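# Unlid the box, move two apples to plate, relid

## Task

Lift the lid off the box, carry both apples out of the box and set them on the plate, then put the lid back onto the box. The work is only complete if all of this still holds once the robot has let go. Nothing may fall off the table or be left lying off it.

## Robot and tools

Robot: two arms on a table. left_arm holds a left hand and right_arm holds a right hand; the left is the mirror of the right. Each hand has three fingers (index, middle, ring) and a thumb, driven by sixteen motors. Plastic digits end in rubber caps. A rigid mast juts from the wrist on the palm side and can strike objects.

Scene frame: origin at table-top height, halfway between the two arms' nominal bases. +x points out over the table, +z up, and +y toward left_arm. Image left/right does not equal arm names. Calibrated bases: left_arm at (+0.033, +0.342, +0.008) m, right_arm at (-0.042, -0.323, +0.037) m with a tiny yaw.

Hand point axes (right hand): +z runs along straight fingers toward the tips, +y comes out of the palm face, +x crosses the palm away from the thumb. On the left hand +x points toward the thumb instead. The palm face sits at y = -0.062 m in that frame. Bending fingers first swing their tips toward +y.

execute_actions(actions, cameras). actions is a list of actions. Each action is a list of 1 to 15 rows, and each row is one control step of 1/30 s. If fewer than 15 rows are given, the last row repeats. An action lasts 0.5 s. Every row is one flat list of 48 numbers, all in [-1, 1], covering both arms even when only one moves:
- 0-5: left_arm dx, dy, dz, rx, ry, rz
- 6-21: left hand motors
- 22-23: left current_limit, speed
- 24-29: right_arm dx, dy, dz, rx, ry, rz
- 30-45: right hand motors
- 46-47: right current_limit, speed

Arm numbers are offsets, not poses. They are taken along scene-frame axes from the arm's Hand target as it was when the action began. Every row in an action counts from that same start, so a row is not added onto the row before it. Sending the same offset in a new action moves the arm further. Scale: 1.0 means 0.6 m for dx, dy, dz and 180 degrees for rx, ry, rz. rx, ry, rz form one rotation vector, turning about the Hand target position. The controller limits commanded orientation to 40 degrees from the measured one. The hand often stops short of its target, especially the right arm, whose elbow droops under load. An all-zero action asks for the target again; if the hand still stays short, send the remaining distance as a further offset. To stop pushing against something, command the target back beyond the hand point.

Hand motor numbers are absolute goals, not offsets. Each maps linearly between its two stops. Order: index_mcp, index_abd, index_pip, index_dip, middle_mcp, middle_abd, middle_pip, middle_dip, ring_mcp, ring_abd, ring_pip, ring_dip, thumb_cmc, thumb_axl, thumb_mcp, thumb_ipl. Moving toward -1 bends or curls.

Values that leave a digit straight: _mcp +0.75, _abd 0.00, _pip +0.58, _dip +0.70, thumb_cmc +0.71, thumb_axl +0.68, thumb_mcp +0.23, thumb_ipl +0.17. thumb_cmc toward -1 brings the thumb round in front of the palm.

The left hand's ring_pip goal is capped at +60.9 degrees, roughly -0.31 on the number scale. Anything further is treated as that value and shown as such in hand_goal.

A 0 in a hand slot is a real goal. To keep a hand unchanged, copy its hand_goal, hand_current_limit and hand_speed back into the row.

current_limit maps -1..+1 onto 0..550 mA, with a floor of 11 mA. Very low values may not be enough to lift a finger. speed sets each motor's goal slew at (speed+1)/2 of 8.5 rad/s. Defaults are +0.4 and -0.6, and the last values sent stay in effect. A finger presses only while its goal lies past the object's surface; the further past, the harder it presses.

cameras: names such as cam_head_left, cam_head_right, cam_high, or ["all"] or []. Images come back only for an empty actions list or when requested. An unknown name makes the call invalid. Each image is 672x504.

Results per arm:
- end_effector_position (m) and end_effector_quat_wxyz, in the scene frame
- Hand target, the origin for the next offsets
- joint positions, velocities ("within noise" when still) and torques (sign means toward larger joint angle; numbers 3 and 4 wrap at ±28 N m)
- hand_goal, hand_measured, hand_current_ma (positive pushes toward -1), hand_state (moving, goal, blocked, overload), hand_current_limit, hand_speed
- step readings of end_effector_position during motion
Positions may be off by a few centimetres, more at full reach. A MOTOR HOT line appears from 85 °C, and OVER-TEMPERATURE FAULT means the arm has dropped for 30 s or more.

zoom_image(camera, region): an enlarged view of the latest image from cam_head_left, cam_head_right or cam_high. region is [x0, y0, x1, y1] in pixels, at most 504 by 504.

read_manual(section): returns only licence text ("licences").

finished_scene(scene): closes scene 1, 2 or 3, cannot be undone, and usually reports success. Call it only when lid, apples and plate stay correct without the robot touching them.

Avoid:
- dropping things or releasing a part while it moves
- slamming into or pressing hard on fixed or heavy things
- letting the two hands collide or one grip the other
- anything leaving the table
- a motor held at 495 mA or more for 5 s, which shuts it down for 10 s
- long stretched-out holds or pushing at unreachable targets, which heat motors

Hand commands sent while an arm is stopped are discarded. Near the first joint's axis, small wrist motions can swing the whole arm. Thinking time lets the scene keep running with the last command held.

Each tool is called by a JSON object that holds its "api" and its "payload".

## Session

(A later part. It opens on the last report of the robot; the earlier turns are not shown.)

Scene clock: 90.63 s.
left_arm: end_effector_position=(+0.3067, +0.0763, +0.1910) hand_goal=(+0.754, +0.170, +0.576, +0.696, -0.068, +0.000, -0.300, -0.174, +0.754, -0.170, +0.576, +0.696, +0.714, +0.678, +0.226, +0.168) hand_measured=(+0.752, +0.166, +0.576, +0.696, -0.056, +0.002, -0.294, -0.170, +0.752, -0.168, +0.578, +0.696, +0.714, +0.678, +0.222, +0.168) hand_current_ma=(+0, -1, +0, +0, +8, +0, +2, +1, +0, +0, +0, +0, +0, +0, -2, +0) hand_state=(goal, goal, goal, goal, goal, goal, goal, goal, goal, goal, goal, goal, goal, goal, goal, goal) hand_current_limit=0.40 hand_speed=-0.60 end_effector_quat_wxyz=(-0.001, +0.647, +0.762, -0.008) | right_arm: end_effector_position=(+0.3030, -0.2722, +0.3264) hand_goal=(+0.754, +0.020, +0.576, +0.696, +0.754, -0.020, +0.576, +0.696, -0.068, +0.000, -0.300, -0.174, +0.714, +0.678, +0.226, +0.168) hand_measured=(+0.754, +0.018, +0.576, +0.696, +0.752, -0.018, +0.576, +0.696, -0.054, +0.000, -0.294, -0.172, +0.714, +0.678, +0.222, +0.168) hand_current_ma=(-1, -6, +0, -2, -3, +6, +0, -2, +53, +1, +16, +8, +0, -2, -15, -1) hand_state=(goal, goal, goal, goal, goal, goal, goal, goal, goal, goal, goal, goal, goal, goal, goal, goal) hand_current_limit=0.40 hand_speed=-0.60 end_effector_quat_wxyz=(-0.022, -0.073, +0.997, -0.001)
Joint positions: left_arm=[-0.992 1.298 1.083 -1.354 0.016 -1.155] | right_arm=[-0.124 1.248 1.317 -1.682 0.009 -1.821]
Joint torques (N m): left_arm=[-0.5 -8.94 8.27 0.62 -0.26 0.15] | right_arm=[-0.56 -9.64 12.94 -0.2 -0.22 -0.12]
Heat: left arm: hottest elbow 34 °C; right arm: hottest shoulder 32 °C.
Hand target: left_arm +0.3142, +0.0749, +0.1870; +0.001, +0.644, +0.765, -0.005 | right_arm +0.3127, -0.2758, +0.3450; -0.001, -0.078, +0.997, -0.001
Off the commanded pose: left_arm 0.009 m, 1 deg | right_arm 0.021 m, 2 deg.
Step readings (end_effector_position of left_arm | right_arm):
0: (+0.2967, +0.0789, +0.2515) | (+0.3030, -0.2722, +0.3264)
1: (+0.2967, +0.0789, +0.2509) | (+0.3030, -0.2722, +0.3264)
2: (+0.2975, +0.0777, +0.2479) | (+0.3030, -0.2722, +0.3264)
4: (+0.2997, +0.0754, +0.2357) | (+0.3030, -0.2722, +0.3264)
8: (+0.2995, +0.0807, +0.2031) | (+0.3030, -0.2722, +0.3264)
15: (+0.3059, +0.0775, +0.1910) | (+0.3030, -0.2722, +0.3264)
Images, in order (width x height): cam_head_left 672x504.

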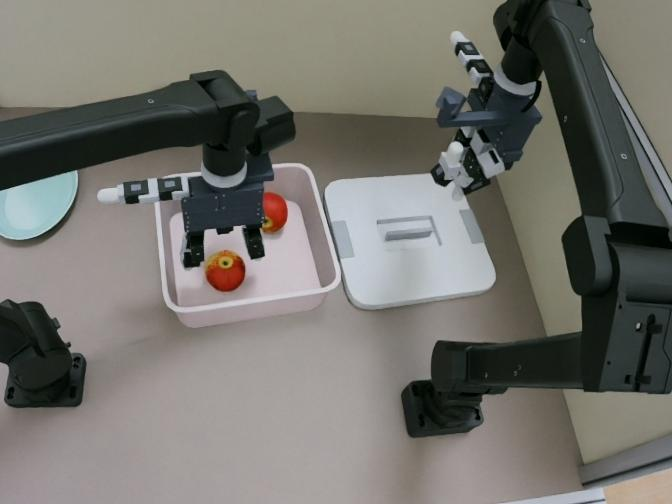

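{"api": "execute_actions", "payload": {"actions": [[[0.015,0.004,-0.07,0,0,0,0.754,0.17,0.576,0.696,-0.068,0,-0.3,-0.174,0.754,-0.17,0.576,0.696,0.714,0.678,0.226,0.168,0.4,-0.6,0,0,0,0,0,0,0.754,0.02,0.576,0.696,0.754,-0.02,0.576,0.696,-0.068,0,-0.3,-0.174,0.714,0.678,0.226,0.168,0.4,-0.6]]], "cameras": ["cam_head_left"]}}

{"api": "zoom_image", "payload": {"camera": "cam_head_left", "region": [140, 130, 350, 330]}}

Scene clock: 92.00 s.
left_arm: end_effector_position=(+0.3162, +0.0777, +0.1500) hand_goal=(+0.754, +0.170, +0.576, +0.696, -0.068, +0.000, -0.300, -0.174, +0.754, -0.170, +0.576, +0.696, +0.714, +0.678, +0.226, +0.168) hand_measured=(+0.752, +0.166, +0.576, +0.696, -0.056, +0.002, -0.294, -0.170, +0.752, -0.168, +0.578, +0.696, +0.714, +0.678, +0.222, +0.168) hand_current_ma=(+0, -1, +0, +0, +8, +0, +2, +1, +0, +0, +0, +0, +0, +0, -2, +0) hand_state=(goal, goal, goal, goal, goal, goal, goal, goal, goal, goal, goal, goal, goal, goal, goal, goal) hand_current_limit=0.40 hand_speed=-0.60 end_effector_quat_wxyz=(+0.000, +0.647, +0.762, -0.008) | right_arm: end_effector_position=(+0.3030, -0.2722, +0.3264) hand_goal=(+0.754, +0.020, +0.576, +0.696, +0.754, -0.020, +0.576, +0.696, -0.068, +0.000, -0.300, -0.174, +0.714, +0.678, +0.226, +0.168) hand_measured=(+0.754, +0.018, +0.576, +0.696, +0.752, -0.018, +0.576, +0.696, -0.054, +0.000, -0.294, -0.172, +0.714, +0.678, +0.222, +0.168) hand_current_ma=(-1, -6, +0, -2, -3, +6, +0, -2, +53, +1, +16, +8, +0, -2, -15, -1) hand_state=(goal, goal, goal, goal, goal, goal, goal, goal, goal, goal, goal, goal, goal, goal, goal, goal) hand_current_limit=0.40 hand_speed=-0.60 end_effector_quat_wxyz=(-0.022, -0.073, +0.997, -0.001)
Joint positions: left_arm=[-0.968 1.338 1.008 -1.237 0.016 -1.131] | right_arm=[-0.124 1.248 1.317 -1.682 0.009 -1.821]
Joint torques (N m): left_arm=[-0.56 -9.11 7.9 0.62 -0.26 0.14] | right_arm=[-0.5 -9.76 12.96 -0.17 -0.22 -0.12]
Heat: left arm: hottest elbow 34 °C; right arm: hottest shoulder 32 °C.
Hand target: left_arm +0.3232, +0.0772, +0.1451; +0.001, +0.644, +0.765, -0.005 | right_arm +0.3127, -0.2758, +0.3450; -0.001, -0.078, +0.997, -0.001
Off the commanded pose: left_arm 0.009 m, 1 deg | right_arm 0.021 m, 2 deg.
Step readings (end_effector_position of left_arm | right_arm):
0: (+0.3067, +0.0763, +0.1910) | (+0.3030, -0.2722, +0.3264)
1: (+0.3067, +0.0763, +0.1910) | (+0.3030, -0.2722, +0.3264)
2: (+0.3074, +0.0756, +0.1892) | (+0.3030, -0.2722, +0.3264)
4: (+0.3102, +0.0741, +0.1826) | (+0.3030, -0.2722, +0.3264)
8: (+0.3128, +0.0796, +0.1612) | (+0.3030, -0.2722, +0.3264)
15: (+0.3156, +0.0785, +0.1499) | (+0.3030, -0.2722, +0.3264)
Images, in order (width x height): cam_head_left 672x504.

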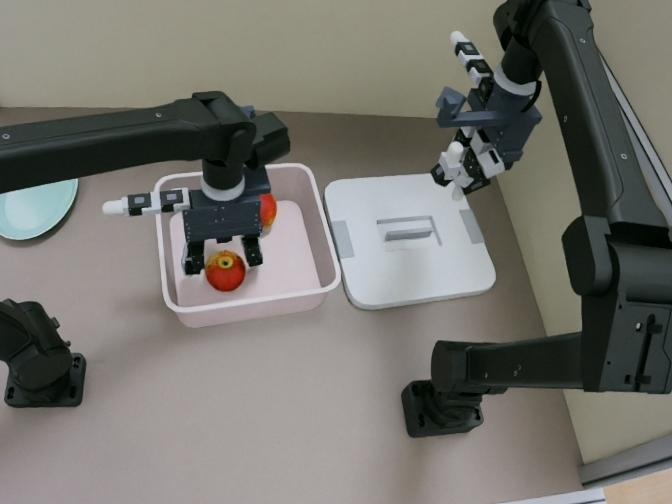

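Scaled by 2.400 from the camera's 672x504 image, which has a finer 960x720 frame.

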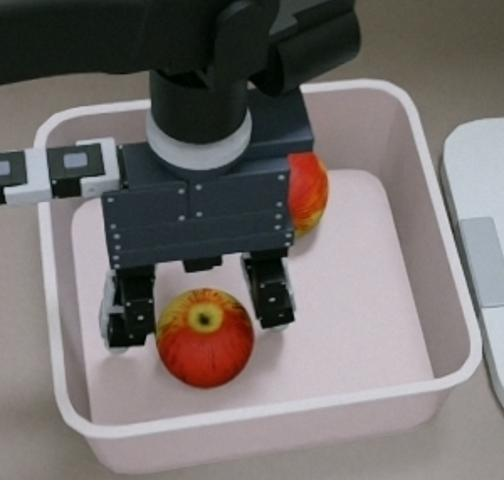

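{"api": "execute_actions", "payload": {"actions": [[[-0.005,-0.003,0,0,0,0,0.754,-0.2,0.576,0.696,-0.068,0,-0.3,-0.174,0.754,0.2,0.576,0.696,0.714,0.678,0.226,0.168,0.6,-0.88,0,0,0,0,0,0,0.754,0.02,0.576,0.696,0.754,-0.02,0.576,0.696,-0.068,0,-0.3,-0.174,0.714,0.678,0.226,0.168,0.4,-0.6]],[[0,0,0,0,0,0,0.754,-0.2,0.576,0.696,-0.068,0,-0.3,-0.174,0.754,0.2,0.576,0.696,0.714,0.678,0.226,0.168,0.6,-0.88,0,0,0,0,0,0,0.754,0.02,0.576,0.696,0.754,-0.02,0.576,0.696,-0.068,0,-0.3,-0.174,0.714,0.678,0.226,0.168,0.4,-0.6]]], "cameras": ["cam_head_left"]}}

{"api": "zoom_image", "payload": {"camera": "cam_head_left", "region": [140, 130, 350, 330]}}

Scene clock: 93.80 s.
left_arm: end_effector_position=(+0.3166, +0.0770, +0.1500) hand_goal=(+0.754, -0.200, +0.576, +0.696, -0.068, +0.000, -0.300, -0.174, +0.754, +0.200, +0.576, +0.696, +0.714, +0.678, +0.226, +0.168) hand_measured=(+0.752, +0.072, +0.576, +0.696, -0.056, +0.002, -0.294, -0.170, +0.752, -0.058, +0.578, +0.696, +0.714, +0.678, +0.222, +0.168) hand_current_ma=(+0, +440, +0, +0, +8, +0, +2, +1, +0, -440, +0, +0, +0, +0, -2, +0) hand_state=(goal, blocked, goal, goal, goal, goal, goal, goal, goal, blocked, goal, goal, goal, goal, goal, goal) hand_current_limit=0.60 hand_speed=-0.88 end_effector_quat_wxyz=(+0.001, +0.647, +0.762, -0.009) | right_arm: end_effector_position=(+0.3030, -0.2722, +0.3264) hand_goal=(+0.754, +0.020, +0.576, +0.696, +0.754, -0.020, +0.576, +0.696, -0.068, +0.000, -0.300, -0.174, +0.714, +0.678, +0.226, +0.168) hand_measured=(+0.754, +0.018, +0.576, +0.696, +0.752, -0.018, +0.576, +0.696, -0.054, +0.000, -0.294, -0.172, +0.714, +0.678, +0.222, +0.168) hand_current_ma=(-1, -6, +0, -2, -3, +6, +0, -2, +53, +1, +16, +8, +0, -2, -15, -1) hand_state=(goal, goal, goal, goal, goal, goal, goal, goal, goal, goal, goal, goal, goal, goal, goal, goal) hand_current_limit=0.40 hand_speed=-0.60 end_effector_quat_wxyz=(-0.022, -0.073, +0.997, -0.001)
Joint positions: left_arm=[-0.968 1.338 1.008 -1.234 0.016 -1.131] | right_arm=[-0.124 1.248 1.317 -1.682 0.009 -1.821]
Joint torques (N m): left_arm=[-1.26 -9.23 7.86 0.53 -0.26 0.05] | right_arm=[-0.56 -9.76 12.96 -0.18 -0.22 -0.13]
Heat: left arm: hottest elbow 34 °C; right arm: hottest shoulder 32 °C.
Hand target: left_arm +0.3202, +0.0754, +0.1451; +0.001, +0.644, +0.765, -0.005 | right_arm +0.3127, -0.2758, +0.3450; -0.001, -0.078, +0.997, -0.001
Off the commanded pose: left_arm 0.006 m, 1 deg | right_arm 0.021 m, 2 deg.
Step readings (end_effector_position of left_arm | right_arm):
0: (+0.3162, +0.0777, +0.1500) | (+0.3030, -0.2722, +0.3264)
1: (+0.3162, +0.0777, +0.1500) | (+0.3030, -0.2722, +0.3264)
2: (+0.3162, +0.0777, +0.1500) | (+0.3030, -0.2722, +0.3264)
4: (+0.3162, +0.0777, +0.1500) | (+0.3030, -0.2722, +0.3264)
8: (+0.3166, +0.0770, +0.1500) | (+0.3030, -0.2722, +0.3264)
15: (+0.3166, +0.0770, +0.1500) | (+0.3030, -0.2722, +0.3264)
16: (+0.3166, +0.0770, +0.1500) | (+0.3030, -0.2722, +0.3264)
17: (+0.3166, +0.0770, +0.1500) | (+0.3030, -0.2722, +0.3264)
19: (+0.3166, +0.0770, +0.1500) | (+0.3030, -0.2722, +0.3264)
23: (+0.3166, +0.0770, +0.1500) | (+0.3030, -0.2722, +0.3264)
30: (+0.3166, +0.0770, +0.1500) | (+0.3030, -0.2722, +0.3264)
Images, in order (width x height): cam_head_left 672x504.

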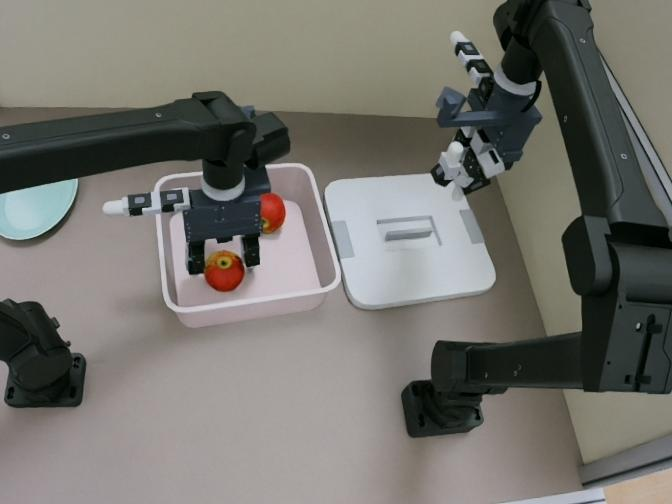

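Scaled by 2.400 from the camera's 672x504 image, which has a finer 960x720 frame.

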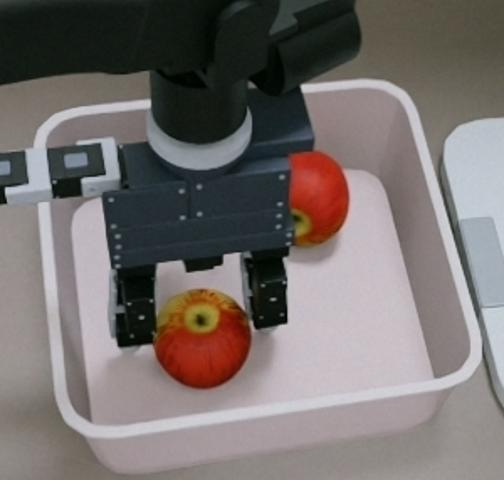

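{"api": "execute_actions", "payload": {"actions": [[[0.006,-0.004,0.06,0,0,0,0.754,-0.2,0.576,0.696,-0.068,0,-0.3,-0.174,0.754,0.2,0.576,0.696,0.714,0.678,0.226,0.168,0.68,-0.85,0,0,0,0,0,0,0.754,0.02,0.576,0.696,0.754,-0.02,0.576,0.696,-0.068,0,-0.3,-0.174,0.714,0.678,0.226,0.168,0.4,-0.6]],[[0,0,0.07,0,0,0,0.754,-0.2,0.576,0.696,-0.068,0,-0.3,-0.174,0.754,0.2,0.576,0.696,0.714,0.678,0.226,0.168,0.68,-0.85,0,0,0,0,0,0,0.754,0.02,0.576,0.696,0.754,-0.02,0.576,0.696,-0.068,0,-0.3,-0.174,0.714,0.678,0.226,0.168,0.4,-0.6]]], "cameras": ["cam_head_left"]}}

Scene clock: 95.60 s.
left_arm: end_effector_position=(+0.3162, +0.0785, +0.2102) hand_goal=(+0.754, -0.200, +0.576, +0.696, -0.068, +0.000, -0.300, -0.174, +0.754, +0.200, +0.576, +0.696, +0.714, +0.678, +0.226, +0.168) hand_measured=(+0.752, -0.196, +0.576, +0.696, -0.056, +0.002, -0.294, -0.170, +0.752, +0.196, +0.576, +0.696, +0.714, +0.678, +0.222, +0.168) hand_current_ma=(+0, +1, +0, +0, +8, +0, +2, +1, +0, -1, +0, +0, +0, +0, -2, +0) hand_state=(goal, goal, goal, goal, goal, goal, goal, goal, goal, goal, goal, goal, goal, goal, goal, goal) hand_current_limit=0.68 hand_speed=-0.85 end_effector_quat_wxyz=(-0.013, +0.647, +0.762, -0.003) | right_arm: end_effector_position=(+0.3030, -0.2722, +0.3264) hand_goal=(+0.754, +0.020, +0.576, +0.696, +0.754, -0.020, +0.576, +0.696, -0.068, +0.000, -0.300, -0.174, +0.714, +0.678, +0.226, +0.168) hand_measured=(+0.754, +0.018, +0.576, +0.696, +0.752, -0.018, +0.576, +0.696, -0.054, +0.000, -0.294, -0.172, +0.714, +0.678, +0.222, +0.168) hand_current_ma=(-1, -6, +0, -2, -3, +6, +0, -2, +53, +1, +16, +8, +0, -2, -15, -1) hand_state=(goal, goal, goal, goal, goal, goal, goal, goal, goal, goal, goal, goal, goal, goal, goal, goal) hand_current_limit=0.40 hand_speed=-0.60 end_effector_quat_wxyz=(-0.022, -0.073, +0.997, -0.001)
Joint positions: left_arm=[-0.968 1.313 1.148 -1.429 0.013 -1.131] | right_arm=[-0.124 1.248 1.317 -1.682 0.009 -1.821]
Joint torques (N m): left_arm=[-0.91 -10.64 10.74 -0.23 -0.11 0.09] | right_arm=[-0.56 -9.7 12.96 -0.18 -0.22 -0.13]
Heat: left arm: hottest elbow 35 °C; right arm: hottest shoulder 32 °C.
Hand target: left_arm +0.3238, +0.0729, +0.2232; +0.001, +0.644, +0.765, -0.005 | right_arm +0.3127, -0.2758, +0.3450; -0.001, -0.078, +0.997, -0.001
Off the commanded pose: left_arm 0.016 m, 2 deg | right_arm 0.021 m, 2 deg.
Step readings (end_effector_position of left_arm | right_arm):
0: (+0.3166, +0.0770, +0.1500) | (+0.3030, -0.2722, +0.3264)
1: (+0.3166, +0.0770, +0.1500) | (+0.3030, -0.2722, +0.3264)
2: (+0.3166, +0.0770, +0.1500) | (+0.3030, -0.2722, +0.3264)
4: (+0.3158, +0.0782, +0.1516) | (+0.3030, -0.2722, +0.3264)
8: (+0.3137, +0.0823, +0.1602) | (+0.3030, -0.2722, +0.3264)
15: (+0.3160, +0.0788, +0.1660) | (+0.3030, -0.2722, +0.3264)
16: (+0.3161, +0.0787, +0.1662) | (+0.3030, -0.2722, +0.3264)
17: (+0.3158, +0.0791, +0.1675) | (+0.3030, -0.2722, +0.3264)
19: (+0.3141, +0.0816, +0.1740) | (+0.3030, -0.2722, +0.3264)
23: (+0.3140, +0.0818, +0.1922) | (+0.3030, -0.2722, +0.3264)
30: (+0.3184, +0.0754, +0.2104) | (+0.3030, -0.2722, +0.3264)
Images, in order (width x height): cam_head_left 672x504.

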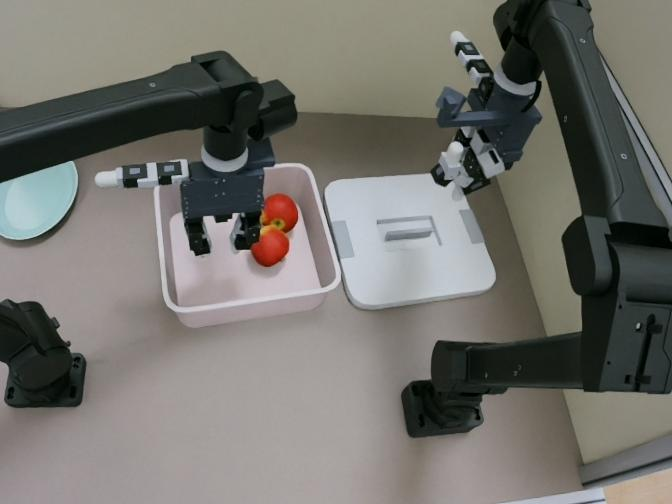

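{"api": "execute_actions", "payload": {"actions": [[[0,0,0.06,0,0,0,0.754,0.17,0.576,0.696,-0.068,0,-0.3,-0.174,0.754,-0.15,0.576,0.696,0.714,0.678,0.226,0.168,0.4,-0.6,0,0,0,0,0,0,0.754,0.02,0.576,0.696,0.754,-0.02,0.576,0.696,-0.068,0,-0.3,-0.174,0.714,0.678,0.226,0.168,0.4,-0.6]],[[0.067,-0.106,-0.06,0,0,0,0.754,0.17,0.576,0.696,-0.068,0,-0.3,-0.174,0.754,-0.15,0.576,0.696,0.714,0.678,0.226,0.168,0.4,-0.6,0,0,0,0,0,0,0.754,0.02,0.576,0.696,0.754,-0.02,0.576,0.696,-0.068,0,-0.3,-0.174,0.714,0.678,0.226,0.168,0.4,-0.6]]], "cameras": ["cam_head_left","cam_high"]}}

{"api": "zoom_image", "payload": {"camera": "cam_head_left", "region": [140, 130, 350, 330]}}

Scene clock: 98.50 s.
left_arm: end_effector_position=(+0.3566, +0.0200, +0.2130) hand_goal=(+0.754, +0.170, +0.576, +0.696, -0.068, +0.000, -0.300, -0.174, +0.754, -0.150, +0.576, +0.696, +0.714, +0.678, +0.226, +0.168) hand_measured=(+0.752, +0.166, +0.576, +0.696, -0.056, +0.002, -0.294, -0.170, +0.752, -0.148, +0.576, +0.696, +0.714, +0.678, +0.222, +0.168) hand_current_ma=(+0, -1, +0, +0, +8, +0, +2, +1, +0, +0, +0, +0, +0, +0, -2, +0) hand_state=(goal, goal, goal, goal, goal, goal, goal, goal, goal, goal, goal, goal, goal, goal, goal, goal) hand_current_limit=0.40 hand_speed=-0.60 end_effector_quat_wxyz=(-0.014, +0.646, +0.763, -0.003) | right_arm: end_effector_position=(+0.3030, -0.2722, +0.3264) hand_goal=(+0.754, +0.020, +0.576, +0.696, +0.754, -0.020, +0.576, +0.696, -0.068, +0.000, -0.300, -0.174, +0.714, +0.678, +0.226, +0.168) hand_measured=(+0.754, +0.018, +0.576, +0.696, +0.752, -0.018, +0.576, +0.696, -0.054, +0.000, -0.294, -0.172, +0.714, +0.678, +0.222, +0.168) hand_current_ma=(-1, -6, +0, -2, -3, +6, +0, -2, +53, +1, +16, +8, +0, -2, -15, -1) hand_state=(goal, goal, goal, goal, goal, goal, goal, goal, goal, goal, goal, goal, goal, goal, goal, goal) hand_current_limit=0.40 hand_speed=-0.60 end_effector_quat_wxyz=(-0.022, -0.073, +0.997, -0.001)
Joint positions: left_arm=[-0.968 1.499 1.344 -1.441 0.013 -1.132] | right_arm=[-0.124 1.248 1.317 -1.682 0.009 -1.821]
Joint torques (N m): left_arm=[-1.44 -13.33 10.91 0.24 -0.11 0.02] | right_arm=[-0.62 -9.7 12.94 -0.18 -0.22 -0.13]
Heat: left arm: hottest elbow 35 °C; right arm: hottest shoulder 32 °C.
Hand target: left_arm +0.3640, +0.0094, +0.2231; +0.001, +0.644, +0.765, -0.005 | right_arm +0.3127, -0.2758, +0.3450; -0.001, -0.078, +0.997, -0.001
Off the commanded pose: left_arm 0.016 m, 2 deg | right_arm 0.021 m, 2 deg.
Step readings (end_effector_position of left_arm | right_arm):
0: (+0.3162, +0.0785, +0.2102) | (+0.3030, -0.2722, +0.3264)
1: (+0.3162, +0.0785, +0.2102) | (+0.3030, -0.2722, +0.3264)
2: (+0.3162, +0.0786, +0.2115) | (+0.3030, -0.2722, +0.3264)
4: (+0.3159, +0.0790, +0.2175) | (+0.3030, -0.2722, +0.3264)
8: (+0.3168, +0.0777, +0.2360) | (+0.3030, -0.2722, +0.3264)
15: (+0.3185, +0.0751, +0.2447) | (+0.3030, -0.2722, +0.3264)
16: (+0.3184, +0.0753, +0.2447) | (+0.3030, -0.2722, +0.3264)
17: (+0.3185, +0.0753, +0.2448) | (+0.3030, -0.2722, +0.3264)
19: (+0.3246, +0.0665, +0.2444) | (+0.3030, -0.2722, +0.3264)
23: (+0.3473, +0.0334, +0.2301) | (+0.3030, -0.2722, +0.3264)
30: (+0.3548, +0.0225, +0.2069) | (+0.3030, -0.2722, +0.3264)
Images, in order (width x height): cam_head_left 672x504, cam_high 672x504.

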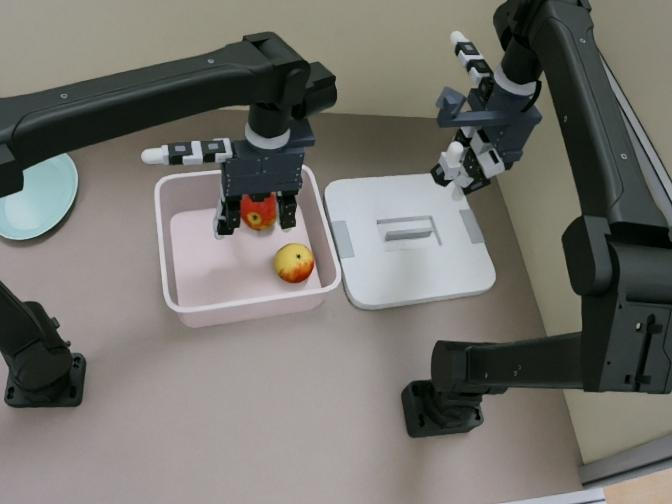

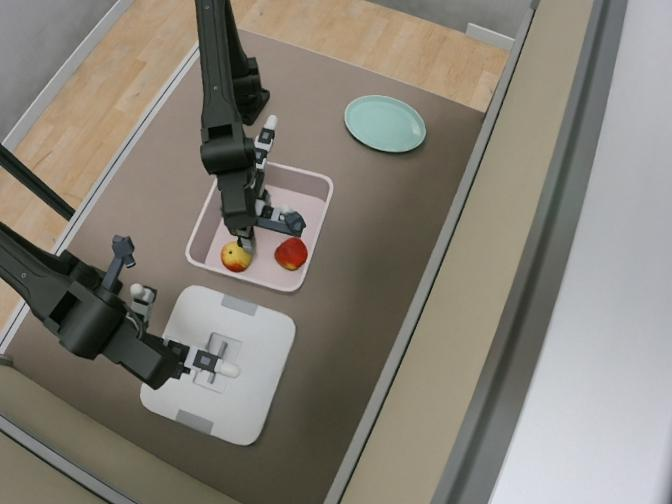

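Scaled by 2.400 from the camera's 672x504 image, which has a finer 960x720 frame.

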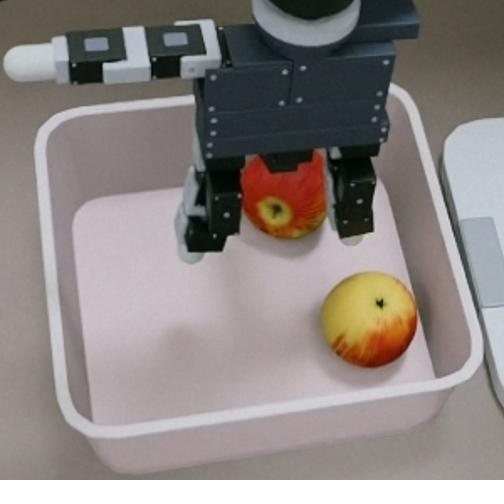

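{"api": "execute_actions", "payload": {"actions": [], "cameras": ["cam_head_left"]}}

{"api": "zoom_image", "payload": {"camera": "cam_head_left", "region": [140, 130, 350, 330]}}

Scene clock: 98.60 s.
left_arm: end_effector_position=(+0.3566, +0.0200, +0.2130) hand_goal=(+0.754, +0.170, +0.576, +0.696, -0.068, +0.000, -0.300, -0.174, +0.754, -0.150, +0.576, +0.696, +0.714, +0.678, +0.226, +0.168) hand_measured=(+0.752, +0.166, +0.576, +0.696, -0.056, +0.002, -0.294, -0.170, +0.752, -0.148, +0.576, +0.696, +0.714, +0.678, +0.222, +0.168) hand_current_ma=(+0, -1, +0, +0, +8, +0, +2, +1, +0, +0, +0, +0, +0, +0, -2, +0) hand_state=(goal, goal, goal, goal, goal, goal, goal, goal, goal, goal, goal, goal, goal, goal, goal, goal) hand_current_limit=0.40 hand_speed=-0.60 end_effector_quat_wxyz=(-0.014, +0.646, +0.763, -0.003) | right_arm: end_effector_position=(+0.3030, -0.2722, +0.3264) hand_goal=(+0.754, +0.020, +0.576, +0.696, +0.754, -0.020, +0.576, +0.696, -0.068, +0.000, -0.300, -0.174, +0.714, +0.678, +0.226, +0.168) hand_measured=(+0.754, +0.018, +0.576, +0.696, +0.752, -0.018, +0.576, +0.696, -0.054, +0.000, -0.294, -0.172, +0.714, +0.678, +0.222, +0.168) hand_current_ma=(-1, -6, +0, -2, -3, +6, +0, -2, +53, +1, +16, +8, +0, -2, -15, -1) hand_state=(goal, goal, goal, goal, goal, goal, goal, goal, goal, goal, goal, goal, goal, goal, goal, goal) hand_current_limit=0.40 hand_speed=-0.60 end_effector_quat_wxyz=(-0.022, -0.073, +0.997, -0.001)
Joint positions: left_arm=[-0.968 1.499 1.344 -1.441 0.013 -1.132] | right_arm=[-0.124 1.248 1.317 -1.682 0.009 -1.821]
Joint velocities: within noise
Joint torques (N m): left_arm=[-1.49 -13.33 10.88 0.25 -0.11 0.02] | right_arm=[-0.56 -9.7 12.96 -0.21 -0.22 -0.12]
Heat: left arm: hottest elbow 35 °C; right arm: hottest shoulder 32 °C.
Hand target: left_arm +0.3640, +0.0094, +0.2231; +0.001, +0.644, +0.765, -0.005 | right_arm +0.3127, -0.2758, +0.3450; -0.001, -0.078, +0.997, -0.001
Off the commanded pose: left_arm 0.016 m, 2 deg | right_arm 0.021 m, 2 deg.
Images, in order (width x height): cam_head_left 672x504.

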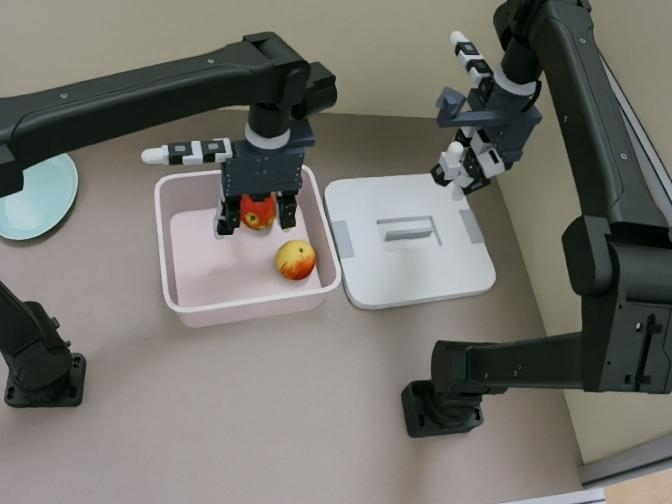

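Scaled by 2.400 from the camera's 672x504 image, which has a finer 960x720 frame.

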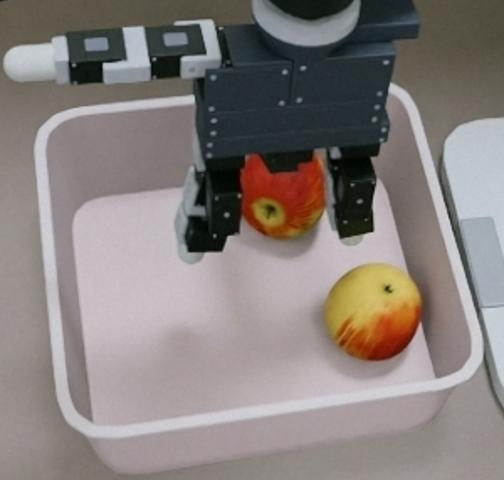

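{"api": "execute_actions", "payload": {"actions": [[[0.125,0.012,0,0,0,0,0.754,0.17,0.576,0.696,-0.068,0,-0.3,-0.174,0.754,-0.14,0.576,0.696,0.714,0.678,0.226,0.168,0.4,-0.6,0,0,0,0,0,0,0.754,0.02,0.576,0.696,0.754,-0.02,0.576,0.696,-0.068,0,-0.3,-0.174,0.714,0.678,0.226,0.168,0.4,-0.6]]], "cameras": ["cam_head_left"]}}

{"api": "zoom_image", "payload": {"camera": "cam_head_left", "region": [140, 130, 350, 330]}}

Scene clock: 100.33 s.
left_arm: end_effector_position=(+0.4325, +0.0295, +0.2201) hand_goal=(+0.754, +0.170, +0.576, +0.696, -0.068, +0.000, -0.300, -0.174, +0.754, -0.140, +0.576, +0.696, +0.714, +0.678, +0.226, +0.168) hand_measured=(+0.752, +0.166, +0.576, +0.696, -0.056, +0.002, -0.294, -0.170, +0.752, -0.142, +0.576, +0.696, +0.714, +0.678, +0.222, +0.168) hand_current_ma=(+0, -1, +0, +0, +8, +0, +2, +1, +0, +0, +0, +0, +0, +0, -2, +0) hand_state=(goal, goal, goal, goal, goal, goal, goal, goal, goal, goal, goal, goal, goal, goal, goal, goal) hand_current_limit=0.40 hand_speed=-0.60 end_effector_quat_wxyz=(-0.002, +0.639, +0.769, -0.006) | right_arm: end_effector_position=(+0.3030, -0.2722, +0.3264) hand_goal=(+0.754, +0.020, +0.576, +0.696, +0.754, -0.020, +0.576, +0.696, -0.068, +0.000, -0.300, -0.174, +0.714, +0.678, +0.226, +0.168) hand_measured=(+0.754, +0.018, +0.576, +0.696, +0.752, -0.018, +0.576, +0.696, -0.054, +0.000, -0.294, -0.172, +0.714, +0.678, +0.222, +0.168) hand_current_ma=(-1, -6, +0, -2, -3, +6, +0, -2, +53, +1, +16, +8, +0, -2, -15, -1) hand_state=(goal, goal, goal, goal, goal, goal, goal, goal, goal, goal, goal, goal, goal, goal, goal, goal) hand_current_limit=0.40 hand_speed=-0.60 end_effector_quat_wxyz=(-0.022, -0.073, +0.997, -0.001)
Joint positions: left_arm=[-0.825 1.588 1.465 -1.451 0.013 -1.008] | right_arm=[-0.124 1.248 1.317 -1.682 0.009 -1.821]
Joint torques (N m): left_arm=[-2.02 -13.57 11.18 -0.21 -0.08 0.14] | right_arm=[-0.56 -9.7 12.94 -0.18 -0.23 -0.13]
Heat: left arm: hottest elbow 35 °C; right arm: hottest elbow 33 °C.
Hand target: left_arm +0.4389, +0.0166, +0.2231; +0.001, +0.644, +0.765, -0.005 | right_arm +0.3127, -0.2758, +0.3450; -0.001, -0.078, +0.997, -0.001
Off the commanded pose: left_arm 0.015 m, 1 deg | right_arm 0.021 m, 2 deg.
Step readings (end_effector_position of left_arm | right_arm):
0: (+0.3566, +0.0200, +0.2130) | (+0.3030, -0.2722, +0.3264)
1: (+0.3567, +0.0197, +0.2133) | (+0.3030, -0.2722, +0.3264)
2: (+0.3582, +0.0202, +0.2142) | (+0.3030, -0.2722, +0.3264)
4: (+0.3692, +0.0195, +0.2176) | (+0.3030, -0.2722, +0.3264)
8: (+0.4092, +0.0258, +0.2248) | (+0.3030, -0.2722, +0.3264)
15: (+0.4314, +0.0322, +0.2197) | (+0.3030, -0.2722, +0.3264)
Images, in order (width x height): cam_head_left 672x504.

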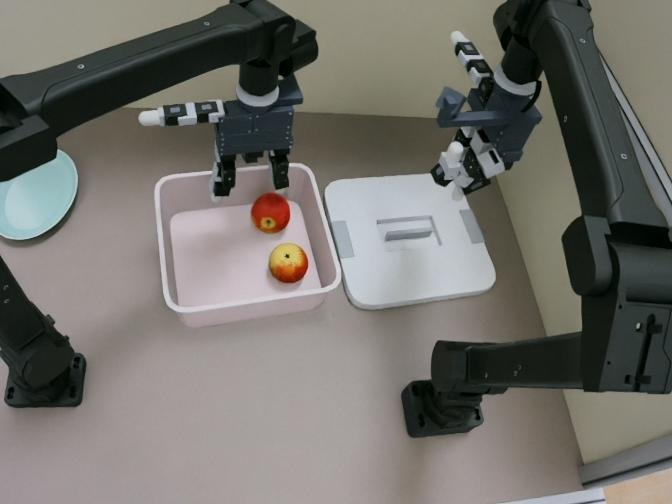

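Scaled by 2.400 from the camera's 672x504 image, which has a finer 960x720 frame.

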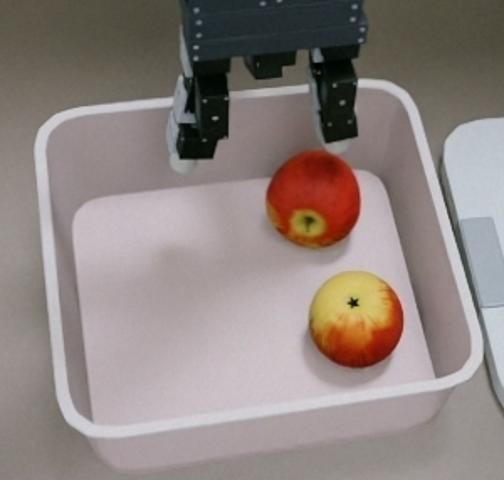

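{"api": "execute_actions", "payload": {"actions": [[[0,0,0,0,0,0,0.754,0.17,0.576,0.696,-0.068,0,-0.3,-0.174,0.754,-0.17,0.576,0.696,0.714,0.678,0.226,0.168,0.4,-0.6,0,0,0,0,0,0,0.754,0.02,0.576,0.696,0.754,-0.02,0.576,0.696,-0.068,0,-0.3,-0.174,0.714,0.678,0.226,0.168,0.4,-0.6]]], "cameras": ["cam_head_left"]}}

{"api": "zoom_image", "payload": {"camera": "cam_head_left", "region": [140, 130, 350, 330]}}

Scene clock: 101.37 s.
left_arm: end_effector_position=(+0.4325, +0.0295, +0.2201) hand_goal=(+0.754, +0.170, +0.576, +0.696, -0.068, +0.000, -0.300, -0.174, +0.754, -0.170, +0.576, +0.696, +0.714, +0.678, +0.226, +0.168) hand_measured=(+0.752, +0.166, +0.576, +0.696, -0.056, +0.002, -0.294, -0.170, +0.752, -0.166, +0.576, +0.696, +0.714, +0.678, +0.222, +0.168) hand_current_ma=(+0, -1, +0, +0, +8, +0, +2, +1, +0, +1, +0, +0, +0, +0, -2, +0) hand_state=(goal, goal, goal, goal, goal, goal, goal, goal, goal, goal, goal, goal, goal, goal, goal, goal) hand_current_limit=0.40 hand_speed=-0.60 end_effector_quat_wxyz=(-0.002, +0.639, +0.769, -0.006) | right_arm: end_effector_position=(+0.3030, -0.2722, +0.3264) hand_goal=(+0.754, +0.020, +0.576, +0.696, +0.754, -0.020, +0.576, +0.696, -0.068, +0.000, -0.300, -0.174, +0.714, +0.678, +0.226, +0.168) hand_measured=(+0.754, +0.018, +0.576, +0.696, +0.752, -0.018, +0.576, +0.696, -0.054, +0.000, -0.294, -0.172, +0.714, +0.678, +0.222, +0.168) hand_current_ma=(-1, -6, +0, -2, -3, +6, +0, -2, +53, +1, +16, +8, +0, -2, -15, -1) hand_state=(goal, goal, goal, goal, goal, goal, goal, goal, goal, goal, goal, goal, goal, goal, goal, goal) hand_current_limit=0.40 hand_speed=-0.60 end_effector_quat_wxyz=(-0.022, -0.073, +0.997, -0.001)
Joint positions: left_arm=[-0.825 1.588 1.465 -1.451 0.013 -1.008] | right_arm=[-0.124 1.248 1.317 -1.682 0.009 -1.821]
Joint torques (N m): left_arm=[-2.02 -13.51 11.26 -0.24 -0.07 0.14] | right_arm=[-0.5 -9.76 12.94 -0.18 -0.22 -0.12]
Heat: left arm: hottest elbow 35 °C; right arm: hottest elbow 33 °C.
Hand target: left_arm +0.4389, +0.0166, +0.2231; +0.001, +0.644, +0.765, -0.005 | right_arm +0.3127, -0.2758, +0.3450; -0.001, -0.078, +0.997, -0.001
Off the commanded pose: left_arm 0.015 m, 1 deg | right_arm 0.021 m, 2 deg.
Step readings (end_effector_position of left_arm | right_arm):
0: (+0.4325, +0.0295, +0.2201) | (+0.3030, -0.2722, +0.3264)
1: (+0.4325, +0.0295, +0.2201) | (+0.3030, -0.2722, +0.3264)
2: (+0.4325, +0.0295, +0.2201) | (+0.3030, -0.2722, +0.3264)
4: (+0.4325, +0.0295, +0.2201) | (+0.3030, -0.2722, +0.3264)
8: (+0.4325, +0.0295, +0.2201) | (+0.3030, -0.2722, +0.3264)
15: (+0.4325, +0.0295, +0.2201) | (+0.3030, -0.2722, +0.3264)
Images, in order (width x height): cam_head_left 672x504.

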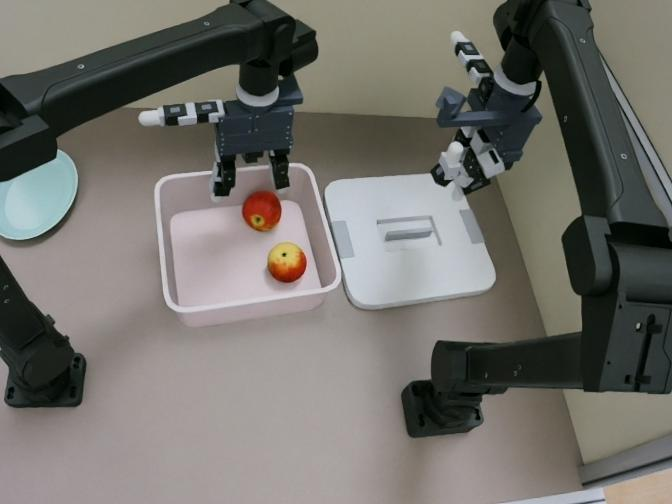

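Scaled by 2.400 from the camera's 672x504 image, which has a finer 960x720 frame.

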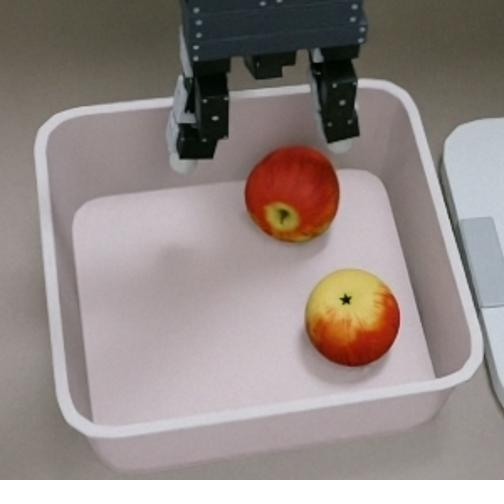

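{"api": "execute_actions", "payload": {"actions": [[[0.018,-0.02,-0.11,0,0,0,0.754,0.17,0.576,0.696,-0.068,0,-0.3,-0.174,0.754,-0.17,0.576,0.696,0.714,0.678,0.226,0.168,0.4,-0.6,0,0,0,0,0,0,0.754,0.02,0.576,0.696,0.754,-0.02,0.576,0.696,-0.068,0,-0.3,-0.174,0.714,0.678,0.226,0.168,0.4,-0.6]]], "cameras": ["cam_head_left"]}}

{"api": "zoom_image", "payload": {"camera": "cam_head_left", "region": [140, 130, 350, 330]}}

Scene clock: 102.60 s.
left_arm: end_effector_position=(+0.4495, +0.0112, +0.1699) hand_goal=(+0.754, +0.170, +0.576, +0.696, -0.068, +0.000, -0.300, -0.174, +0.754, -0.170, +0.576, +0.696, +0.714, +0.678, +0.226, +0.168) hand_measured=(+0.752, +0.168, +0.576, +0.696, -0.056, +0.002, -0.294, -0.170, +0.748, -0.172, +0.572, +0.694, +0.714, +0.678, +0.222, +0.168) hand_current_ma=(+0, -1, +0, +0, +8, +0, +2, +1, -2, +0, -1, +0, +0, +0, -2, +0) hand_state=(goal, goal, goal, goal, goal, goal, goal, goal, goal, goal, goal, goal, goal, goal, goal, goal) hand_current_limit=0.40 hand_speed=-0.60 end_effector_quat_wxyz=(+0.008, +0.639, +0.769, -0.008) | right_arm: end_effector_position=(+0.3030, -0.2722, +0.3264) hand_goal=(+0.754, +0.020, +0.576, +0.696, +0.754, -0.020, +0.576, +0.696, -0.068, +0.000, -0.300, -0.174, +0.714, +0.678, +0.226, +0.168) hand_measured=(+0.754, +0.018, +0.576, +0.696, +0.752, -0.018, +0.576, +0.696, -0.054, +0.000, -0.294, -0.172, +0.714, +0.678, +0.222, +0.168) hand_current_ma=(-1, -6, +0, -2, -3, +6, +0, -2, +53, +1, +16, +8, +0, -2, -15, -1) hand_state=(goal, goal, goal, goal, goal, goal, goal, goal, goal, goal, goal, goal, goal, goal, goal, goal) hand_current_limit=0.40 hand_speed=-0.60 end_effector_quat_wxyz=(-0.022, -0.073, +0.997, -0.001)
Joint positions: left_arm=[-0.825 1.663 1.422 -1.313 0.013 -1.008] | right_arm=[-0.124 1.248 1.317 -1.682 0.009 -1.821]
Joint torques (N m): left_arm=[-2.02 -14.68 7.98 0.47 -0.1 0.14] | right_arm=[-0.56 -9.64 12.96 -0.17 -0.22 -0.13]
Heat: left arm: hottest elbow 35 °C; right arm: hottest elbow 33 °C.
Hand target: left_arm +0.4498, +0.0046, +0.1570; +0.001, +0.644, +0.765, -0.005 | right_arm +0.3127, -0.2758, +0.3450; -0.001, -0.078, +0.997, -0.001
Off the commanded pose: left_arm 0.014 m, 1 deg | right_arm 0.021 m, 2 deg.
Step readings (end_effector_position of left_arm | right_arm):
0: (+0.4325, +0.0295, +0.2201) | (+0.3030, -0.2722, +0.3264)
1: (+0.4328, +0.0292, +0.2202) | (+0.3030, -0.2722, +0.3264)
2: (+0.4335, +0.0285, +0.2195) | (+0.3030, -0.2722, +0.3264)
4: (+0.4385, +0.0232, +0.2152) | (+0.3030, -0.2722, +0.3264)
8: (+0.4452, +0.0159, +0.1908) | (+0.3030, -0.2722, +0.3264)
15: (+0.4494, +0.0116, +0.1704) | (+0.3030, -0.2722, +0.3264)
Images, in order (width x height): cam_head_left 672x504.

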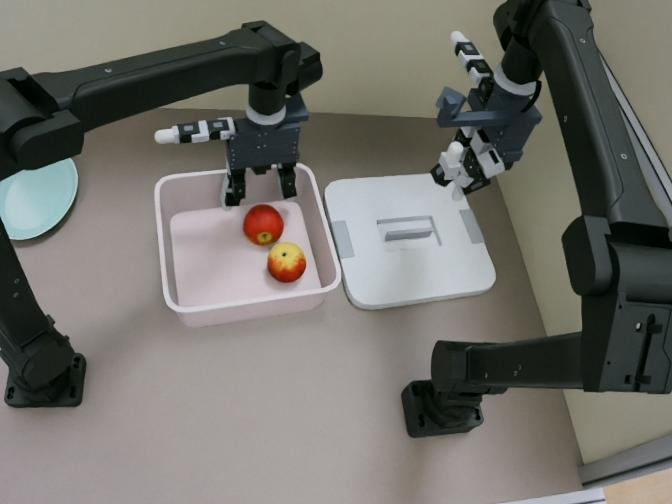

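Scaled by 2.400 from the camera's 672x504 image, which has a finer 960x720 frame.

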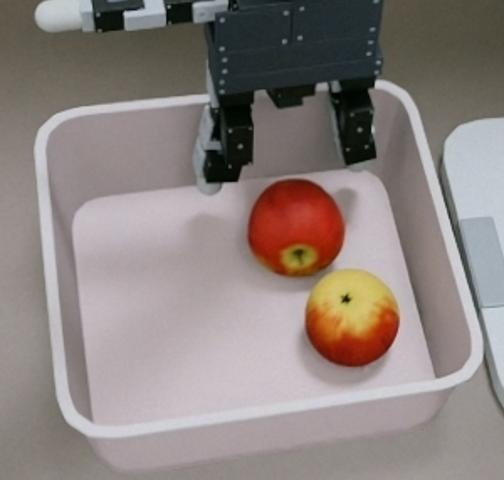

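{"api": "execute_actions", "payload": {"actions": [[[-0.075,-0.015,-0.01,0,0,0,0.754,0.17,0.576,0.696,-0.068,0,-0.3,-0.174,0.754,-0.17,0.576,0.696,0.714,0.678,0.226,0.168,0.4,-0.6,0,0,0,0,0,0,0.754,0.02,0.576,0.696,0.754,-0.02,0.576,0.696,-0.068,0,-0.3,-0.174,0.714,0.678,0.226,0.168,0.4,-0.6]]], "cameras": ["cam_head_left"]}}

{"api": "zoom_image", "payload": {"camera": "cam_head_left", "region": [140, 130, 350, 330]}}

Scene clock: 104.63 s.
left_arm: end_effector_position=(+0.4024, -0.0035, +0.1457) hand_goal=(+0.754, +0.170, +0.576, +0.696, -0.068, +0.000, -0.300, -0.174, +0.754, -0.170, +0.576, +0.696, +0.714, +0.678, +0.226, +0.168) hand_measured=(+0.750, +0.172, +0.576, +0.696, -0.056, +0.002, -0.294, -0.170, +0.752, -0.172, +0.574, +0.694, +0.714, +0.678, +0.222, +0.168) hand_current_ma=(-1, +0, +0, +0, +8, +0, +2, +1, -1, +0, -1, +0, +0, +0, -2, +0) hand_state=(goal, goal, goal, goal, goal, goal, goal, goal, goal, goal, goal, goal, goal, goal, goal, goal) hand_current_limit=0.40 hand_speed=-0.60 end_effector_quat_wxyz=(-0.011, +0.649, +0.761, -0.005) | right_arm: end_effector_position=(+0.3030, -0.2722, +0.3264) hand_goal=(+0.754, +0.020, +0.576, +0.696, +0.754, -0.020, +0.576, +0.696, -0.068, +0.000, -0.300, -0.174, +0.714, +0.678, +0.226, +0.168) hand_measured=(+0.754, +0.018, +0.576, +0.696, +0.752, -0.018, +0.576, +0.696, -0.054, +0.000, -0.294, -0.172, +0.714, +0.678, +0.222, +0.168) hand_current_ma=(-1, -6, +0, -2, -3, +6, +0, -2, +53, +1, +16, +8, +0, -2, -15, -1) hand_state=(goal, goal, goal, goal, goal, goal, goal, goal, goal, goal, goal, goal, goal, goal, goal, goal) hand_current_limit=0.40 hand_speed=-0.60 end_effector_quat_wxyz=(-0.022, -0.073, +0.997, -0.001)
Joint positions: left_arm=[-0.916 1.65 1.342 -1.283 0.015 -1.074] | right_arm=[-0.124 1.248 1.317 -1.682 0.009 -1.821]
Joint torques (N m): left_arm=[-1.32 -17.44 7.75 0.5 -0.15 -0.02] | right_arm=[-0.56 -9.64 12.96 -0.16 -0.22 -0.13]
Heat: left arm: hottest elbow 35 °C; right arm: hottest elbow 33 °C.
Hand target: left_arm +0.4048, -0.0044, +0.1510; +0.001, +0.644, +0.765, -0.005 | right_arm +0.3127, -0.2758, +0.3450; -0.001, -0.078, +0.997, -0.001
Off the commanded pose: left_arm 0.006 m, 2 deg | right_arm 0.021 m, 2 deg.
Step readings (end_effector_position of left_arm | right_arm):
0: (+0.4495, +0.0112, +0.1699) | (+0.3030, -0.2722, +0.3264)
1: (+0.4492, +0.0109, +0.1698) | (+0.3030, -0.2722, +0.3264)
2: (+0.4481, +0.0108, +0.1683) | (+0.3030, -0.2722, +0.3264)
4: (+0.4417, +0.0110, +0.1630) | (+0.3030, -0.2722, +0.3264)
8: (+0.4171, +0.0065, +0.1494) | (+0.3030, -0.2722, +0.3264)
15: (+0.4025, -0.0039, +0.1449) | (+0.3030, -0.2722, +0.3264)
Images, in order (width x height): cam_head_left 672x504.

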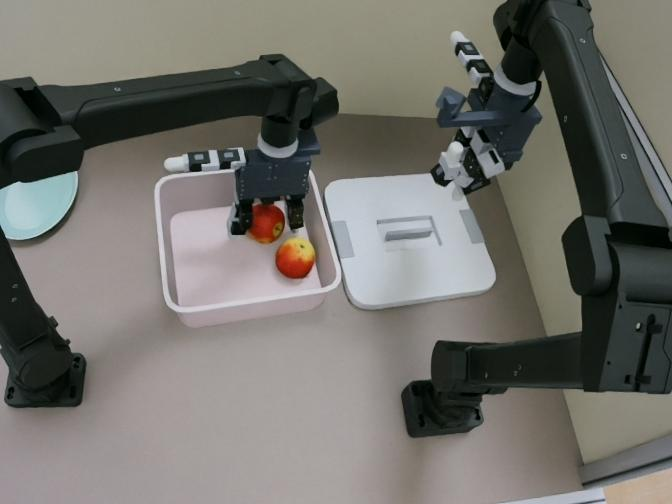

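Scaled by 2.400 from the camera's 672x504 image, which has a finer 960x720 frame.

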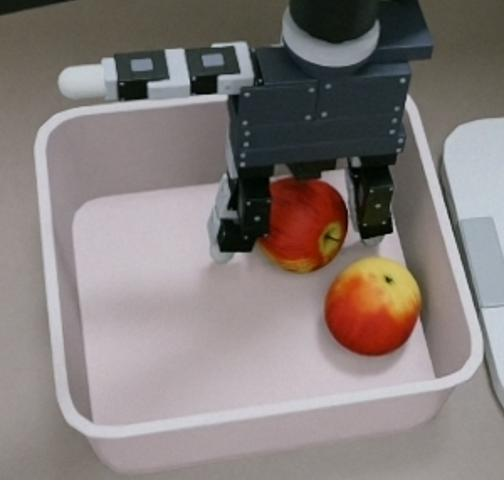

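{"api": "execute_actions", "payload": {"actions": [[[0.028,-0.004,0.002,0,0,0,0.754,0.17,0.576,0.696,-0.068,0,-0.3,-0.174,0.754,-0.17,0.576,0.696,0.714,0.678,0.226,0.168,0.4,-0.6,0,0,0,0,0,0,0.754,0.02,0.576,0.696,0.754,-0.02,0.576,0.696,-0.068,0,-0.3,-0.174,0.714,0.678,0.226,0.168,0.4,-0.6]]], "cameras": ["cam_head_left"]}}

{"api": "zoom_image", "payload": {"camera": "cam_head_left", "region": [140, 130, 350, 330]}}

Scene clock: 105.73 s.
left_arm: end_effector_position=(+0.4074, +0.0010, +0.1457) hand_goal=(+0.754, +0.170, +0.576, +0.696, -0.068, +0.000, -0.300, -0.174, +0.754, -0.170, +0.576, +0.696, +0.714, +0.678, +0.226, +0.168) hand_measured=(+0.750, +0.172, +0.576, +0.696, -0.056, +0.002, -0.294, -0.170, +0.752, -0.172, +0.574, +0.694, +0.714, +0.678, +0.222, +0.168) hand_current_ma=(-1, +0, +0, +0, +8, +0, +2, +1, -1, +0, -1, +0, +0, +0, -2, +0) hand_state=(goal, goal, goal, goal, goal, goal, goal, goal, goal, goal, goal, goal, goal, goal, goal, goal) hand_current_limit=0.40 hand_speed=-0.60 end_effector_quat_wxyz=(-0.011, +0.647, +0.763, -0.005) | right_arm: end_effector_position=(+0.3030, -0.2722, +0.3264) hand_goal=(+0.754, +0.020, +0.576, +0.696, +0.754, -0.020, +0.576, +0.696, -0.068, +0.000, -0.300, -0.174, +0.714, +0.678, +0.226, +0.168) hand_measured=(+0.754, +0.018, +0.576, +0.696, +0.752, -0.018, +0.576, +0.696, -0.054, +0.000, -0.294, -0.172, +0.714, +0.678, +0.222, +0.168) hand_current_ma=(-1, -6, +0, -2, -3, +6, +0, -2, +53, +1, +16, +8, +0, -2, -15, -1) hand_state=(goal, goal, goal, goal, goal, goal, goal, goal, goal, goal, goal, goal, goal, goal, goal, goal) hand_current_limit=0.40 hand_speed=-0.60 end_effector_quat_wxyz=(-0.022, -0.073, +0.997, -0.001)
Joint positions: left_arm=[-0.903 1.65 1.342 -1.283 0.015 -1.066] | right_arm=[-0.124 1.248 1.317 -1.682 0.009 -1.821]
Joint torques (N m): left_arm=[-0.62 -14.86 10.84 0.1 -0.18 0.13] | right_arm=[-0.5 -9.7 12.97 -0.18 -0.22 -0.12]
Heat: left arm: hottest elbow 35 °C; right arm: hottest elbow 33 °C.
Hand target: left_arm +0.4216, -0.0068, +0.1522; +0.001, +0.644, +0.765, -0.005 | right_arm +0.3127, -0.2758, +0.3450; -0.001, -0.078, +0.997, -0.001
Off the commanded pose: left_arm 0.017 m, 1 deg | right_arm 0.021 m, 2 deg.
Step readings (end_effector_position of left_arm | right_arm):
0: (+0.4024, -0.0035, +0.1457) | (+0.3030, -0.2722, +0.3264)
1: (+0.4024, -0.0035, +0.1457) | (+0.3030, -0.2722, +0.3264)
2: (+0.4024, -0.0035, +0.1457) | (+0.3030, -0.2722, +0.3264)
4: (+0.4028, -0.0030, +0.1457) | (+0.3030, -0.2722, +0.3264)
8: (+0.4050, -0.0010, +0.1457) | (+0.3030, -0.2722, +0.3264)
15: (+0.4073, +0.0011, +0.1457) | (+0.3030, -0.2722, +0.3264)
Images, in order (width x height): cam_head_left 672x504.

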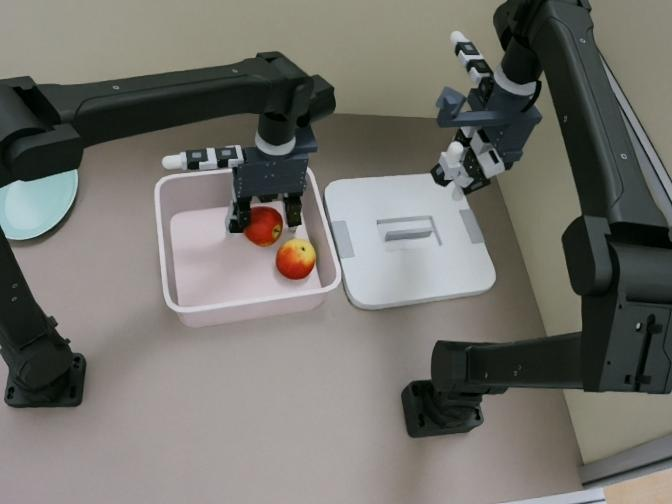

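Scaled by 2.400 from the camera's 672x504 image, which has a finer 960x720 frame.

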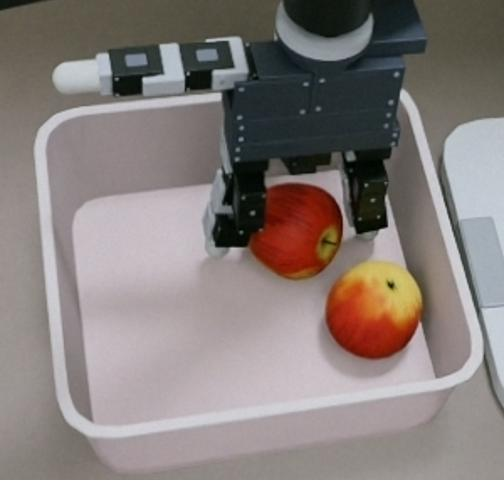

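{"api": "execute_actions", "payload": {"actions": [[[0,0,0,0,0,0,0.754,-0.2,0.576,0.696,-0.068,0,-0.3,-0.174,0.754,0.2,0.576,0.696,0.714,0.678,0.226,0.168,0.65,-0.85,0,0,0,0,0,0,0.754,0.02,0.576,0.696,0.754,-0.02,0.576,0.696,-0.068,0,-0.3,-0.174,0.714,0.678,0.226,0.168,0.4,-0.6]],[[0,0,0,0,0,0,0.754,-0.2,0.576,0.696,-0.068,0,-0.3,-0.174,0.754,0.2,0.576,0.696,0.714,0.678,0.226,0.168,0.65,-0.85,0,0,0,0,0,0,0.754,0.02,0.576,0.696,0.754,-0.02,0.576,0.696,-0.068,0,-0.3,-0.174,0.714,0.678,0.226,0.168,0.4,-0.6]]], "cameras": ["cam_head_left"]}}

{"api": "zoom_image", "payload": {"camera": "cam_head_left", "region": [140, 130, 350, 330]}}

Scene clock: 107.23 s.
left_arm: end_effector_position=(+0.4074, +0.0010, +0.1457) hand_goal=(+0.754, -0.200, +0.576, +0.696, -0.068, +0.000, -0.300, -0.174, +0.754, +0.200, +0.576, +0.696, +0.714, +0.678, +0.226, +0.168) hand_measured=(+0.750, +0.130, +0.576, +0.696, -0.056, +0.002, -0.294, -0.170, +0.752, -0.116, +0.574, +0.694, +0.714, +0.678, +0.222, +0.168) hand_current_ma=(-1, +454, +0, +0, +8, +0, +2, +1, -1, -454, -1, +0, +0, +0, -2, +0) hand_state=(goal, blocked, goal, goal, goal, goal, goal, goal, goal, blocked, goal, goal, goal, goal, goal, goal) hand_current_limit=0.65 hand_speed=-0.85 end_effector_quat_wxyz=(-0.011, +0.647, +0.763, -0.005) | right_arm: end_effector_position=(+0.3030, -0.2722, +0.3264) hand_goal=(+0.754, +0.020, +0.576, +0.696, +0.754, -0.020, +0.576, +0.696, -0.068, +0.000, -0.300, -0.174, +0.714, +0.678, +0.226, +0.168) hand_measured=(+0.754, +0.018, +0.576, +0.696, +0.752, -0.018, +0.576, +0.696, -0.054, +0.000, -0.294, -0.172, +0.714, +0.678, +0.222, +0.168) hand_current_ma=(-1, -6, +0, -2, -3, +6, +0, -2, +53, +1, +16, +8, +0, -2, -15, -1) hand_state=(goal, goal, goal, goal, goal, goal, goal, goal, goal, goal, goal, goal, goal, goal, goal, goal) hand_current_limit=0.40 hand_speed=-0.60 end_effector_quat_wxyz=(-0.022, -0.073, +0.997, -0.001)
Joint positions: left_arm=[-0.903 1.65 1.342 -1.283 0.015 -1.066] | right_arm=[-0.124 1.248 1.317 -1.682 0.009 -1.821]
Joint torques (N m): left_arm=[-0.62 -14.86 10.85 0.08 -0.17 0.14] | right_arm=[-0.56 -9.7 12.94 -0.2 -0.23 -0.13]
Heat: left arm: hottest elbow 35 °C; right arm: hottest elbow 33 °C.
Hand target: left_arm +0.4216, -0.0068, +0.1522; +0.001, +0.644, +0.765, -0.005 | right_arm +0.3127, -0.2758, +0.3450; -0.001, -0.078, +0.997, -0.001
Off the commanded pose: left_arm 0.017 m, 1 deg | right_arm 0.021 m, 2 deg.
Step readings (end_effector_position of left_arm | right_arm):
0: (+0.4074, +0.0010, +0.1457) | (+0.3030, -0.2722, +0.3264)
1: (+0.4074, +0.0010, +0.1457) | (+0.3030, -0.2722, +0.3264)
2: (+0.4074, +0.0010, +0.1457) | (+0.3030, -0.2722, +0.3264)
4: (+0.4074, +0.0010, +0.1457) | (+0.3030, -0.2722, +0.3264)
8: (+0.4074, +0.0010, +0.1457) | (+0.3030, -0.2722, +0.3264)
15: (+0.4074, +0.0010, +0.1457) | (+0.3030, -0.2722, +0.3264)
16: (+0.4074, +0.0010, +0.1457) | (+0.3030, -0.2722, +0.3264)
17: (+0.4074, +0.0010, +0.1457) | (+0.3030, -0.2722, +0.3264)
19: (+0.4074, +0.0010, +0.1457) | (+0.3030, -0.2722, +0.3264)
23: (+0.4074, +0.0010, +0.1457) | (+0.3030, -0.2722, +0.3264)
30: (+0.4074, +0.0010, +0.1457) | (+0.3030, -0.2722, +0.3264)
Images, in order (width x height): cam_head_left 672x504.

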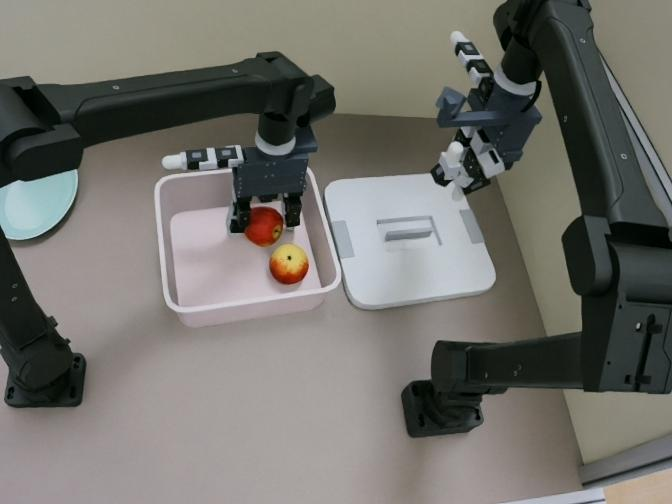

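Scaled by 2.400 from the camera's 672x504 image, which has a finer 960x720 frame.

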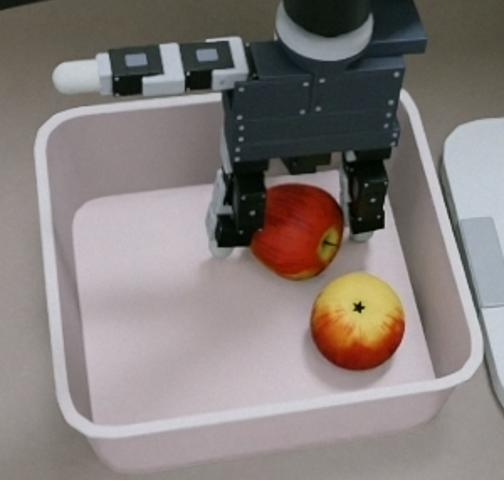

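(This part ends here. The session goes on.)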